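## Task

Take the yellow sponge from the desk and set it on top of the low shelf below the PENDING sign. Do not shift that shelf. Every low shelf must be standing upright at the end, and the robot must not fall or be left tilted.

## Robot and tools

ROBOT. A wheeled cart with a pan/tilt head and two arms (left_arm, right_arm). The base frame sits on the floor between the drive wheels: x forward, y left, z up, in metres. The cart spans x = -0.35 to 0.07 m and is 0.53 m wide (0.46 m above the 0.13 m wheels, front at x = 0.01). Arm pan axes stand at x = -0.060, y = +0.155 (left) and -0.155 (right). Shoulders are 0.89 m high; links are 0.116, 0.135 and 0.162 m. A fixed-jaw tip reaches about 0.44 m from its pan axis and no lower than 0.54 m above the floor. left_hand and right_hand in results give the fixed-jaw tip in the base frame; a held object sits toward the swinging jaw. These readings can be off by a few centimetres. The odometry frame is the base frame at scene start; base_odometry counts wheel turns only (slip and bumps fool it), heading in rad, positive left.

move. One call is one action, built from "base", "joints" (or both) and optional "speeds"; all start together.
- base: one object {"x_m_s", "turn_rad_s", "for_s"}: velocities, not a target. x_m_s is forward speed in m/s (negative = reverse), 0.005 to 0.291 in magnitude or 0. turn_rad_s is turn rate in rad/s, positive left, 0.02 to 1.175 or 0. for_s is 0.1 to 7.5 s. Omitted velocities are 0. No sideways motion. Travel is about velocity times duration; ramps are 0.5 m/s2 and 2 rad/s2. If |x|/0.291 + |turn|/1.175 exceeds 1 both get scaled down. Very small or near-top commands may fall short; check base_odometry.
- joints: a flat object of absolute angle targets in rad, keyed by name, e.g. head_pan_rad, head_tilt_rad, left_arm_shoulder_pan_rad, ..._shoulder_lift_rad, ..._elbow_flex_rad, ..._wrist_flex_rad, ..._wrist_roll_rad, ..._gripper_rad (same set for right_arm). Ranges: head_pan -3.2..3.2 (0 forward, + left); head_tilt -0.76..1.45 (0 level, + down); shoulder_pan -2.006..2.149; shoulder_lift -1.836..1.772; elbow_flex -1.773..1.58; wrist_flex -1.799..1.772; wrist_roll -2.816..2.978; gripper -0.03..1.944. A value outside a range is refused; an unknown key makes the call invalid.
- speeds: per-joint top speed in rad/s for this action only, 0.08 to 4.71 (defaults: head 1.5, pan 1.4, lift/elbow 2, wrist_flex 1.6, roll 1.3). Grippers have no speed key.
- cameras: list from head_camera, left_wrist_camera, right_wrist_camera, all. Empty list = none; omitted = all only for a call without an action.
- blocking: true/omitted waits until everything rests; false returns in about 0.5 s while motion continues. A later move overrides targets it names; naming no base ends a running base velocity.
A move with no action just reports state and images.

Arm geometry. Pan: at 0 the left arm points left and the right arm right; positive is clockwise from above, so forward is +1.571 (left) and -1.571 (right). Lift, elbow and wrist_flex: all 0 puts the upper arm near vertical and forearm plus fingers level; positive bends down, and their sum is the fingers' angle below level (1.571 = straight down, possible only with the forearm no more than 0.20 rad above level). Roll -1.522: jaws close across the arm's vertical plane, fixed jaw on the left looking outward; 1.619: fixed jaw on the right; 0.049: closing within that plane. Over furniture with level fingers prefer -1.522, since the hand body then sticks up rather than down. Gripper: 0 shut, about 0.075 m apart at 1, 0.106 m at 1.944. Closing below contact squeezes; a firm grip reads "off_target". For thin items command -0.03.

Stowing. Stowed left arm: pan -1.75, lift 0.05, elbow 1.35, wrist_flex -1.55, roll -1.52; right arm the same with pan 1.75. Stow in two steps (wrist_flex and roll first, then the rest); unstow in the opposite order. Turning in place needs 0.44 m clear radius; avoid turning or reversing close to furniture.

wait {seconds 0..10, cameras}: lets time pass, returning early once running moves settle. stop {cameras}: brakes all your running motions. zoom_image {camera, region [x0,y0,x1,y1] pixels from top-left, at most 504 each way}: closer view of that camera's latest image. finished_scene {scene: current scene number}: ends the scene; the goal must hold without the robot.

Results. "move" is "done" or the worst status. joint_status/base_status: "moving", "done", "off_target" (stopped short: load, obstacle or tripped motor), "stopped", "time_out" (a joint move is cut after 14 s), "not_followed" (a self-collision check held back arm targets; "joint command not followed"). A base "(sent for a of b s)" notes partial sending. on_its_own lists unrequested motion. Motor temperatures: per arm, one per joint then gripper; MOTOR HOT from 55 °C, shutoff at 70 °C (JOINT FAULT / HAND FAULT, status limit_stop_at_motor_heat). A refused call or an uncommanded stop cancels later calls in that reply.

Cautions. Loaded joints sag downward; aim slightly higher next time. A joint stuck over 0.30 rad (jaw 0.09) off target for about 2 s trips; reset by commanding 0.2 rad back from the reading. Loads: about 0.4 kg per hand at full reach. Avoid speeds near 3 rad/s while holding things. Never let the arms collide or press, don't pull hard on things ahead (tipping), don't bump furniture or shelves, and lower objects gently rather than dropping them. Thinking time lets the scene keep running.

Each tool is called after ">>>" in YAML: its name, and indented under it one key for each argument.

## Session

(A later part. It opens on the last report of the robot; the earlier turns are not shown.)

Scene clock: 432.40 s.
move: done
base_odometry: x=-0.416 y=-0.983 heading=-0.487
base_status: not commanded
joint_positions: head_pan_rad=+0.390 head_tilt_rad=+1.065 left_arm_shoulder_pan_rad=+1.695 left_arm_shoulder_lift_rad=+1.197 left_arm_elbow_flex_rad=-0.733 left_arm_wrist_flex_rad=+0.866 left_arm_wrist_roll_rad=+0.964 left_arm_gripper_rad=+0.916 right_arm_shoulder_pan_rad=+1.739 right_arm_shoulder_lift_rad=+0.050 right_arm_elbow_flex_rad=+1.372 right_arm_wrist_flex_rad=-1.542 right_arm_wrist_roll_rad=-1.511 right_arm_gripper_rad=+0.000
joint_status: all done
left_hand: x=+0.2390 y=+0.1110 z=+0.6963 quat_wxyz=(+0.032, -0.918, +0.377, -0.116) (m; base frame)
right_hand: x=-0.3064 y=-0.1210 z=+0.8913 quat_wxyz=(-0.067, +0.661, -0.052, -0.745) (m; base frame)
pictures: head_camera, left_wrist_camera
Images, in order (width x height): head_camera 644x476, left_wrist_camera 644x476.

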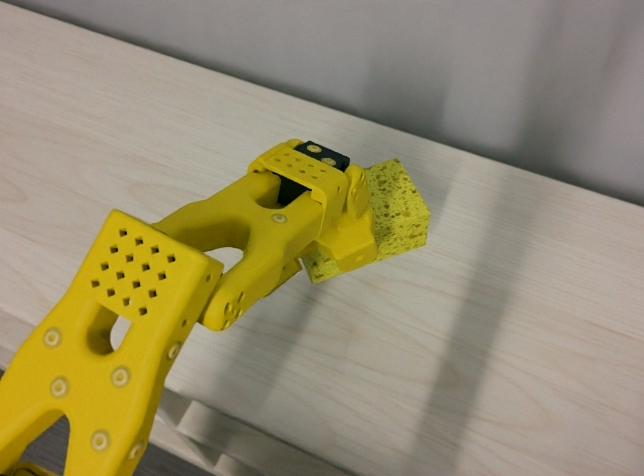

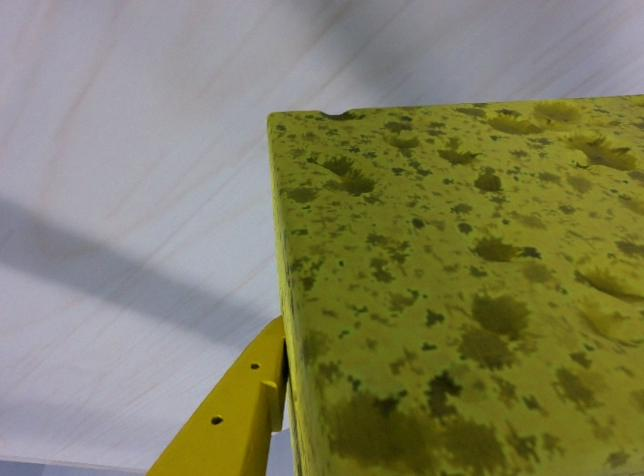

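>>> move:
  joints: {"left_arm_elbow_flex_rad":-0.62,"left_arm_wrist_flex_rad":0.73}
  speeds: {"left_arm_elbow_flex_rad":0.12,"left_arm_wrist_flex_rad":0.12}

>>> move:
  joints: {"left_arm_elbow_flex_rad":-0.53,"left_arm_wrist_flex_rad":0.64}
  speeds: {"left_arm_elbow_flex_rad":0.12,"left_arm_wrist_flex_rad":0.12}
  cameras: ["head_camera","left_wrist_camera"]

Scene clock: 442.40 s.
Motor temperatures (°C): left_arm=[29 30 28 30 29 40] | right_arm=[29 26 26 26 29 26]
move: done
base_odometry: x=-0.416 y=-0.983 heading=-0.487
base_status: not commanded
joint_positions: head_pan_rad=+0.390 head_tilt_rad=+1.065 left_arm_shoulder_pan_rad=+1.695 left_arm_shoulder_lift_rad=+1.197 left_arm_elbow_flex_rad=-0.619 left_arm_wrist_flex_rad=+0.738 left_arm_wrist_roll_rad=+0.964 left_arm_gripper_rad=+0.916 right_arm_shoulder_pan_rad=+1.739 right_arm_shoulder_lift_rad=+0.050 right_arm_elbow_flex_rad=+1.372 right_arm_wrist_flex_rad=-1.542 right_arm_wrist_roll_rad=-1.511 right_arm_gripper_rad=+0.000
joint_status: all done
left_hand: x=+0.2341 y=+0.1116 z=+0.6832 quat_wxyz=(+0.033, -0.917, +0.377, -0.123) (m; base frame)
right_hand: x=-0.3064 y=-0.1210 z=+0.8913 quat_wxyz=(-0.067, +0.661, -0.052, -0.745) (m; base frame)
pictures: none

Scene clock: 443.57 s.
move: done
base_odometry: x=-0.416 y=-0.983 heading=-0.487
base_status: not commanded
joint_positions: head_pan_rad=+0.390 head_tilt_rad=+1.065 left_arm_shoulder_pan_rad=+1.695 left_arm_shoulder_lift_rad=+1.197 left_arm_elbow_flex_rad=-0.529 left_arm_wrist_flex_rad=+0.649 left_arm_wrist_roll_rad=+0.964 left_arm_gripper_rad=+0.916 right_arm_shoulder_pan_rad=+1.739 right_arm_shoulder_lift_rad=+0.050 right_arm_elbow_flex_rad=+1.372 right_arm_wrist_flex_rad=-1.542 right_arm_wrist_roll_rad=-1.511 right_arm_gripper_rad=+0.000
joint_status: all done
left_hand: x=+0.2272 y=+0.1125 z=+0.6729 quat_wxyz=(+0.033, -0.918, +0.377, -0.122) (m; base frame)
right_hand: x=-0.3064 y=-0.1210 z=+0.8913 quat_wxyz=(-0.067, +0.661, -0.052, -0.745) (m; base frame)
pictures: head_camera, left_wrist_camera
Images, in order (width x height): head_camera 644x476, left_wrist_camera 644x476.

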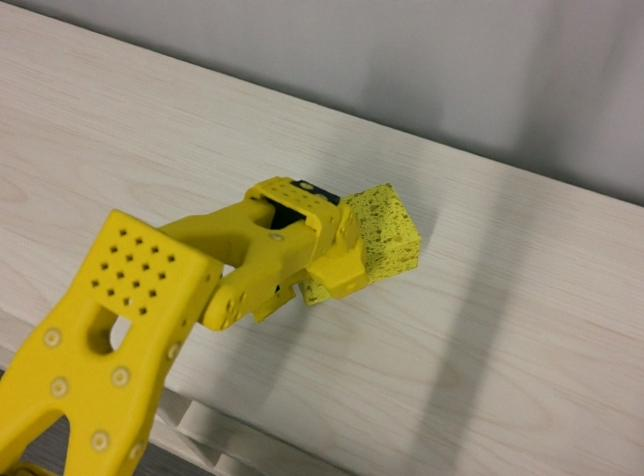

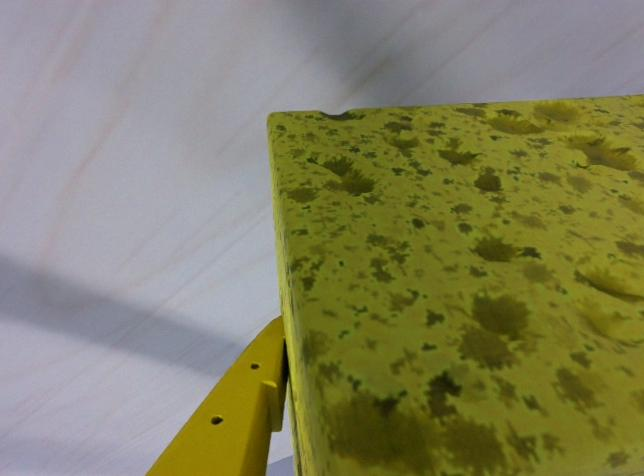

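>>> move:
  joints: {"left_arm_shoulder_lift_rad":1.265,"left_arm_elbow_flex_rad":-0.56,"left_arm_wrist_flex_rad":0.58}
  speeds: {"left_arm_shoulder_lift_rad":0.12,"left_arm_elbow_flex_rad":0.12,"left_arm_wrist_flex_rad":0.12}

>>> move:
  joints: {"left_arm_shoulder_lift_rad":1.32,"left_arm_elbow_flex_rad":-0.57,"left_arm_wrist_flex_rad":0.56}
  speeds: {"left_arm_shoulder_lift_rad":0.12,"left_arm_elbow_flex_rad":0.12,"left_arm_wrist_flex_rad":0.12}
  cameras: ["head_camera","left_wrist_camera"]

Scene clock: 457.80 s.
move: done
base_odometry: x=-0.416 y=-0.983 heading=-0.487
base_status: not commanded
joint_positions: head_pan_rad=+0.390 head_tilt_rad=+1.065 left_arm_shoulder_pan_rad=+1.695 left_arm_shoulder_lift_rad=+1.277 left_arm_elbow_flex_rad=-0.530 left_arm_wrist_flex_rad=+0.589 left_arm_wrist_roll_rad=+0.964 left_arm_gripper_rad=+0.916 right_arm_shoulder_pan_rad=+1.739 right_arm_shoulder_lift_rad=+0.050 right_arm_elbow_flex_rad=+1.372 right_arm_wrist_flex_rad=-1.542 right_arm_wrist_roll_rad=-1.511 right_arm_gripper_rad=+0.000
joint_status: all done
left_hand: x=+0.2186 y=+0.1135 z=+0.6548 quat_wxyz=(+0.031, -0.919, +0.377, -0.113) (m; base frame)
right_hand: x=-0.3064 y=-0.1210 z=+0.8913 quat_wxyz=(-0.067, +0.661, -0.052, -0.745) (m; base frame)
pictures: none

Scene clock: 458.70 s.
move: done
base_odometry: x=-0.416 y=-0.983 heading=-0.487
base_status: not commanded
joint_positions: head_pan_rad=+0.390 head_tilt_rad=+1.065 left_arm_shoulder_pan_rad=+1.695 left_arm_shoulder_lift_rad=+1.334 left_arm_elbow_flex_rad=-0.543 left_arm_wrist_flex_rad=+0.568 left_arm_wrist_roll_rad=+0.964 left_arm_gripper_rad=+0.916 right_arm_shoulder_pan_rad=+1.739 right_arm_shoulder_lift_rad=+0.050 right_arm_elbow_flex_rad=+1.372 right_arm_wrist_flex_rad=-1.542 right_arm_wrist_roll_rad=-1.511 right_arm_gripper_rad=+0.000
joint_status: all done
left_hand: x=+0.2112 y=+0.1145 z=+0.6430 quat_wxyz=(+0.028, -0.920, +0.378, -0.102) (m; base frame)
right_hand: x=-0.3064 y=-0.1210 z=+0.8913 quat_wxyz=(-0.067, +0.661, -0.052, -0.745) (m; base frame)
pictures: head_camera, left_wrist_camera
Images, in order (width x height): head_camera 644x476, left_wrist_camera 644x476.

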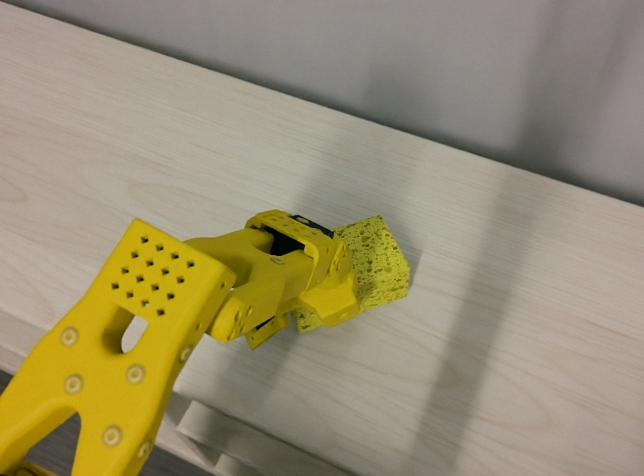

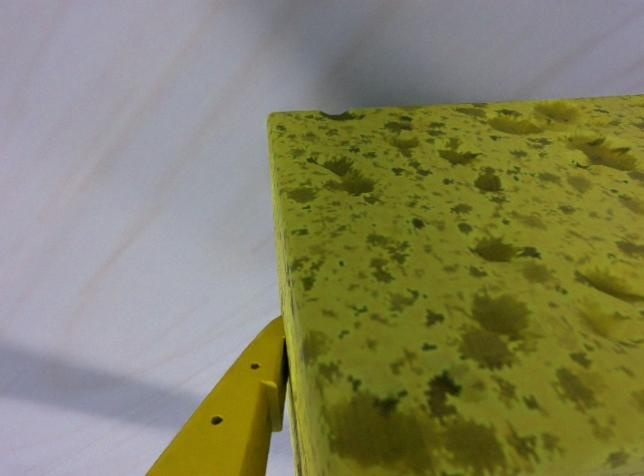

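>>> move:
  joints: {"left_arm_shoulder_lift_rad":1.365,"left_arm_elbow_flex_rad":-0.58,"left_arm_wrist_flex_rad":0.53}
  speeds: {"left_arm_shoulder_lift_rad":0.12,"left_arm_elbow_flex_rad":0.12,"left_arm_wrist_flex_rad":0.12}
  cameras: ["left_wrist_camera"]

>>> move:
  joints: {"left_arm_shoulder_lift_rad":1.4,"left_arm_elbow_flex_rad":-0.6,"left_arm_wrist_flex_rad":0.52}
  speeds: {"left_arm_shoulder_lift_rad":0.12,"left_arm_elbow_flex_rad":0.12,"left_arm_wrist_flex_rad":0.12}
  cameras: ["head_camera","left_wrist_camera"]

Scene clock: 467.53 s.
move: done
base_odometry: x=-0.416 y=-0.983 heading=-0.487
base_status: not commanded
joint_positions: head_pan_rad=+0.390 head_tilt_rad=+1.065 left_arm_shoulder_pan_rad=+1.695 left_arm_shoulder_lift_rad=+1.378 left_arm_elbow_flex_rad=-0.553 left_arm_wrist_flex_rad=+0.539 left_arm_wrist_roll_rad=+0.964 left_arm_gripper_rad=+0.916 right_arm_shoulder_pan_rad=+1.739 right_arm_shoulder_lift_rad=+0.050 right_arm_elbow_flex_rad=+1.372 right_arm_wrist_flex_rad=-1.542 right_arm_wrist_roll_rad=-1.511 right_arm_gripper_rad=+0.000
joint_status: all done
left_hand: x=+0.2072 y=+0.1150 z=+0.6345 quat_wxyz=(+0.027, -0.920, +0.378, -0.100) (m; base frame)
right_hand: x=-0.3064 y=-0.1210 z=+0.8913 quat_wxyz=(-0.067, +0.661, -0.052, -0.745) (m; base frame)
pictures: left_wrist_camera
Images, in order (width x height): left_wrist_camera 644x476.

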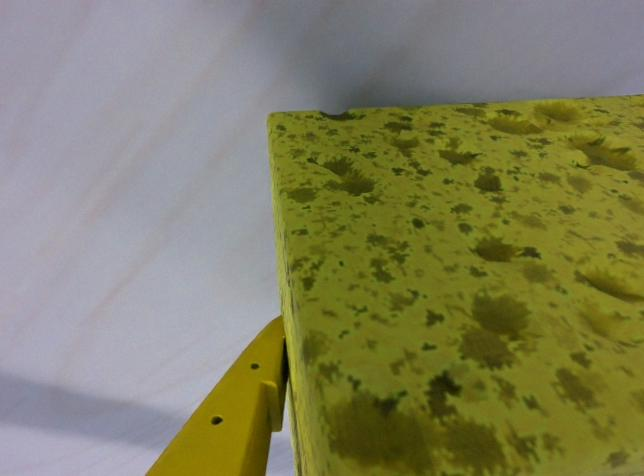

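Scene clock: 468.23 s.
move: done
base_odometry: x=-0.416 y=-0.983 heading=-0.487
base_status: not commanded
joint_positions: head_pan_rad=+0.390 head_tilt_rad=+1.065 left_arm_shoulder_pan_rad=+1.694 left_arm_shoulder_lift_rad=+1.409 left_arm_elbow_flex_rad=-0.576 left_arm_wrist_flex_rad=+0.525 left_arm_wrist_roll_rad=+0.964 left_arm_gripper_rad=+0.916 right_arm_shoulder_pan_rad=+1.739 right_arm_shoulder_lift_rad=+0.050 right_arm_elbow_flex_rad=+1.372 right_arm_wrist_flex_rad=-1.542 right_arm_wrist_roll_rad=-1.511 right_arm_gripper_rad=+0.000
joint_status: all done
left_hand: x=+0.2073 y=+0.1154 z=+0.6304 quat_wxyz=(+0.028, -0.920, +0.377, -0.103) (m; base frame)
right_hand: x=-0.3064 y=-0.1210 z=+0.8913 quat_wxyz=(-0.067, +0.661, -0.052, -0.745) (m; base frame)
pictures: head_camera, left_wrist_camera
Images, in order (width x height): head_camera 644x476, left_wrist_camera 644x476.

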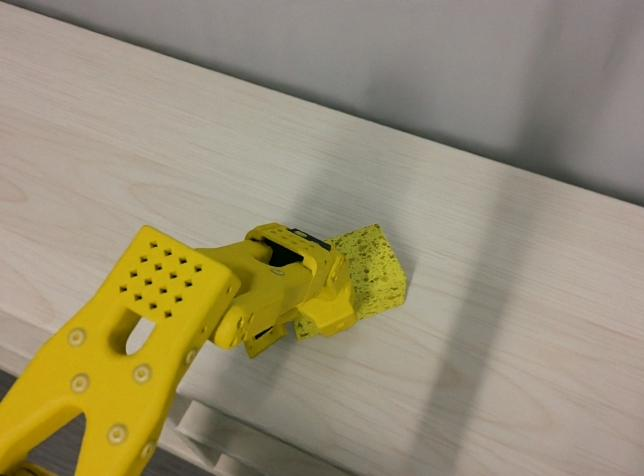

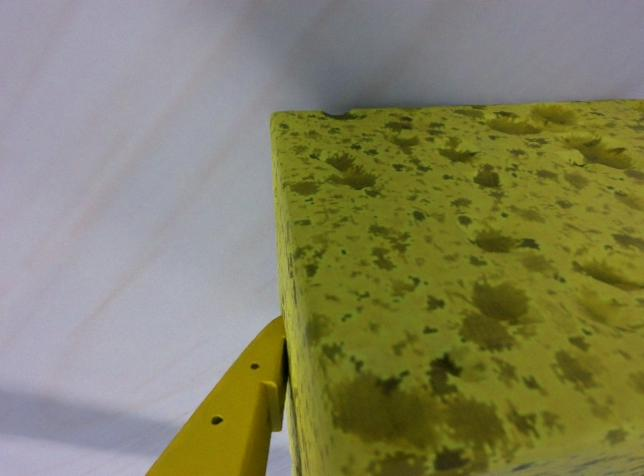

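>>> move:
  joints: {"left_arm_shoulder_lift_rad":1.43,"left_arm_elbow_flex_rad":-0.6,"left_arm_wrist_flex_rad":0.49}
  speeds: {"left_arm_shoulder_lift_rad":0.12,"left_arm_elbow_flex_rad":0.12,"left_arm_wrist_flex_rad":0.12}

>>> move:
  joints: {"left_arm_gripper_rad":1.1}

>>> move:
  joints: {"left_arm_gripper_rad":1.944}
  cameras: ["head_camera","left_wrist_camera"]

Scene clock: 474.60 s.
move: done
base_odometry: x=-0.416 y=-0.983 heading=-0.487
base_status: not commanded
joint_positions: head_pan_rad=+0.390 head_tilt_rad=+1.065 left_arm_shoulder_pan_rad=+1.698 left_arm_shoulder_lift_rad=+1.429 left_arm_elbow_flex_rad=-0.587 left_arm_wrist_flex_rad=+0.494 left_arm_wrist_roll_rad=+0.964 left_arm_gripper_rad=+0.916 right_arm_shoulder_pan_rad=+1.739 right_arm_shoulder_lift_rad=+0.050 right_arm_elbow_flex_rad=+1.372 right_arm_wrist_flex_rad=-1.542 right_arm_wrist_roll_rad=-1.511 right_arm_gripper_rad=+0.000
joint_status: all done
left_hand: x=+0.2093 y=+0.1138 z=+0.6279 quat_wxyz=(+0.031, -0.918, +0.379, -0.113) (m; base frame)
right_hand: x=-0.3064 y=-0.1210 z=+0.8913 quat_wxyz=(-0.067, +0.661, -0.052, -0.745) (m; base frame)
pictures: none

Scene clock: 475.30 s.
move: done
base_odometry: x=-0.416 y=-0.983 heading=-0.487
base_status: not commanded
joint_positions: head_pan_rad=+0.390 head_tilt_rad=+1.065 left_arm_shoulder_pan_rad=+1.698 left_arm_shoulder_lift_rad=+1.439 left_arm_elbow_flex_rad=-0.587 left_arm_wrist_flex_rad=+0.497 left_arm_wrist_roll_rad=+0.958 left_arm_gripper_rad=+1.092 right_arm_shoulder_pan_rad=+1.739 right_arm_shoulder_lift_rad=+0.050 right_arm_elbow_flex_rad=+1.372 right_arm_wrist_flex_rad=-1.542 right_arm_wrist_roll_rad=-1.511 right_arm_gripper_rad=+0.000
joint_status: all done
left_hand: x=+0.2060 y=+0.1143 z=+0.6252 quat_wxyz=(+0.029, -0.918, +0.382, -0.106) (m; base frame)
right_hand: x=-0.3064 y=-0.1210 z=+0.8913 quat_wxyz=(-0.067, +0.661, -0.052, -0.745) (m; base frame)
pictures: none

Scene clock: 476.27 s.
move: done
base_odometry: x=-0.416 y=-0.983 heading=-0.487
base_status: not commanded
joint_positions: head_pan_rad=+0.390 head_tilt_rad=+1.065 left_arm_shoulder_pan_rad=+1.698 left_arm_shoulder_lift_rad=+1.439 left_arm_elbow_flex_rad=-0.587 left_arm_wrist_flex_rad=+0.497 left_arm_wrist_roll_rad=+0.958 left_arm_gripper_rad=+1.927 right_arm_shoulder_pan_rad=+1.739 right_arm_shoulder_lift_rad=+0.050 right_arm_elbow_flex_rad=+1.372 right_arm_wrist_flex_rad=-1.542 right_arm_wrist_roll_rad=-1.511 right_arm_gripper_rad=+0.000
joint_status: all done
left_hand: x=+0.2060 y=+0.1143 z=+0.6252 quat_wxyz=(+0.029, -0.918, +0.382, -0.106) (m; base frame)
right_hand: x=-0.3064 y=-0.1210 z=+0.8913 quat_wxyz=(-0.067, +0.661, -0.052, -0.745) (m; base frame)
pictures: head_camera, left_wrist_camera
Images, in order (width x height): head_camera 644x476, left_wrist_camera 644x476.

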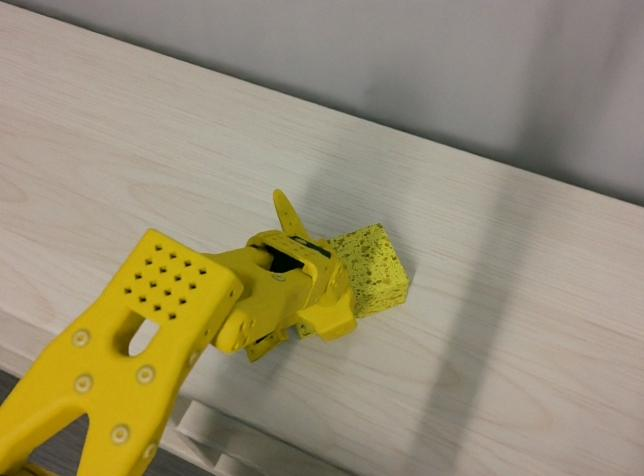

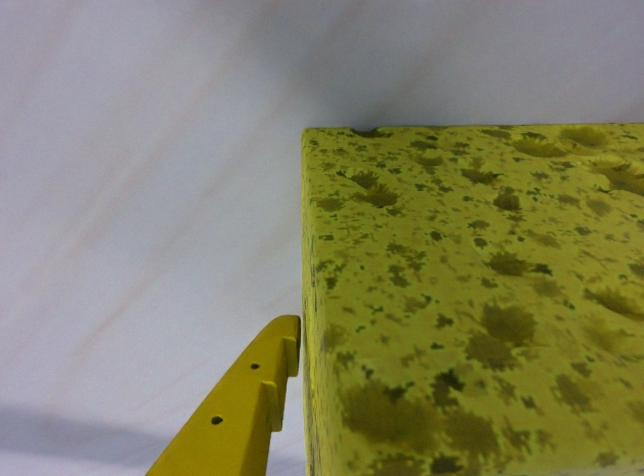

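>>> move:
  joints: {"left_arm_shoulder_lift_rad":0.97,"left_arm_elbow_flex_rad":-0.125,"left_arm_wrist_flex_rad":0.52}
  speeds: {"left_arm_shoulder_lift_rad":0.3,"left_arm_elbow_flex_rad":0.3}

>>> move:
  joints: {"left_arm_shoulder_lift_rad":0.66,"left_arm_elbow_flex_rad":-0.01,"left_arm_wrist_flex_rad":0.63}
  speeds: {"left_arm_shoulder_lift_rad":0.3,"left_arm_elbow_flex_rad":0.3}

>>> move:
  joints: {"left_arm_shoulder_lift_rad":-0.1}
  speeds: {"left_arm_shoulder_lift_rad":0.5}

>>> move:
  base: {"x_m_s":-0.15,"for_s":1.7}
  cameras: ["head_camera"]

Scene clock: 485.20 s.
move: done
base_odometry: x=-0.416 y=-0.983 heading=-0.487
base_status: not commanded
joint_positions: head_pan_rad=+0.390 head_tilt_rad=+1.065 left_arm_shoulder_pan_rad=+1.698 left_arm_shoulder_lift_rad=+1.028 left_arm_elbow_flex_rad=-0.127 left_arm_wrist_flex_rad=+0.516 left_arm_wrist_roll_rad=+0.958 left_arm_gripper_rad=+1.927 right_arm_shoulder_pan_rad=+1.739 right_arm_shoulder_lift_rad=+0.050 right_arm_elbow_flex_rad=+1.372 right_arm_wrist_flex_rad=-1.542 right_arm_wrist_roll_rad=-1.511 right_arm_gripper_rad=+0.000
joint_status: all done
left_hand: x=+0.1861 y=+0.1169 z=+0.6662 quat_wxyz=(+0.020, -0.920, +0.383, -0.074) (m; base frame)
right_hand: x=-0.3064 y=-0.1210 z=+0.8913 quat_wxyz=(-0.067, +0.661, -0.052, -0.745) (m; base frame)
pictures: none

Scene clock: 486.73 s.
move: done
base_odometry: x=-0.416 y=-0.983 heading=-0.487
base_status: not commanded
joint_positions: head_pan_rad=+0.390 head_tilt_rad=+1.065 left_arm_shoulder_pan_rad=+1.698 left_arm_shoulder_lift_rad=+0.717 left_arm_elbow_flex_rad=-0.010 left_arm_wrist_flex_rad=+0.626 left_arm_wrist_roll_rad=+0.958 left_arm_gripper_rad=+1.927 right_arm_shoulder_pan_rad=+1.739 right_arm_shoulder_lift_rad=+0.050 right_arm_elbow_flex_rad=+1.372 right_arm_wrist_flex_rad=-1.542 right_arm_wrist_roll_rad=-1.511 right_arm_gripper_rad=+0.000
joint_status: all done
left_hand: x=+0.2017 y=+0.1149 z=+0.7197 quat_wxyz=(+0.031, -0.917, +0.382, -0.114) (m; base frame)
right_hand: x=-0.3064 y=-0.1210 z=+0.8913 quat_wxyz=(-0.067, +0.661, -0.052, -0.745) (m; base frame)
pictures: none

Scene clock: 488.80 s.
move: done
base_odometry: x=-0.416 y=-0.983 heading=-0.487
base_status: not commanded
joint_positions: head_pan_rad=+0.390 head_tilt_rad=+1.065 left_arm_shoulder_pan_rad=+1.698 left_arm_shoulder_lift_rad=-0.052 left_arm_elbow_flex_rad=-0.007 left_arm_wrist_flex_rad=+0.628 left_arm_wrist_roll_rad=+0.964 left_arm_gripper_rad=+1.927 right_arm_shoulder_pan_rad=+1.739 right_arm_shoulder_lift_rad=+0.050 right_arm_elbow_flex_rad=+1.372 right_arm_wrist_flex_rad=-1.542 right_arm_wrist_roll_rad=-1.511 right_arm_gripper_rad=+0.000
joint_status: all done
left_hand: x=+0.2562 y=+0.1078 z=+0.9306 quat_wxyz=(+0.125, -0.811, +0.335, -0.464) (m; base frame)
right_hand: x=-0.3064 y=-0.1210 z=+0.8913 quat_wxyz=(-0.067, +0.661, -0.052, -0.745) (m; base frame)
pictures: none

Scene clock: 491.23 s.
move: done
base_odometry: x=-0.642 y=-0.863 heading=-0.488
base_status: done (sent for 1.7 of 1.7 s)
joint_positions: head_pan_rad=+0.390 head_tilt_rad=+1.065 left_arm_shoulder_pan_rad=+1.698 left_arm_shoulder_lift_rad=-0.053 left_arm_elbow_flex_rad=-0.006 left_arm_wrist_flex_rad=+0.628 left_arm_wrist_roll_rad=+0.964 left_arm_gripper_rad=+1.927 right_arm_shoulder_pan_rad=+1.739 right_arm_shoulder_lift_rad=+0.050 right_arm_elbow_flex_rad=+1.372 right_arm_wrist_flex_rad=-1.542 right_arm_wrist_roll_rad=-1.511 right_arm_gripper_rad=+0.000
joint_status: not commanded
left_hand: x=+0.2560 y=+0.1079 z=+0.9306 quat_wxyz=(+0.125, -0.811, +0.335, -0.464) (m; base frame)
right_hand: x=-0.3064 y=-0.1210 z=+0.8913 quat_wxyz=(-0.067, +0.661, -0.052, -0.745) (m; base frame)
pictures: head_camera
Images, in order (width x height): head_camera 644x476.

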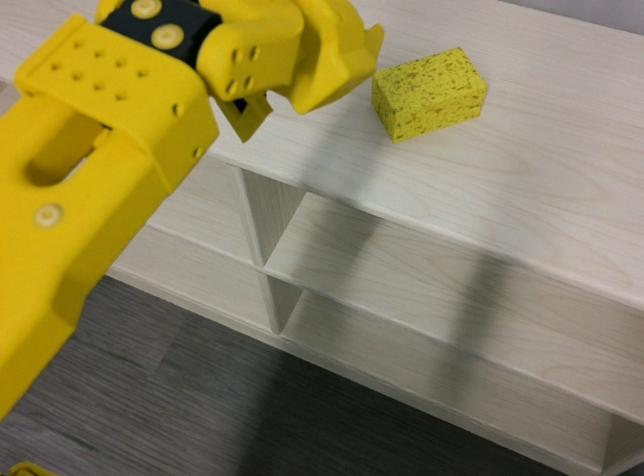

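>>> finished_scene:
  scene: 3

The scene is finished: the task was done.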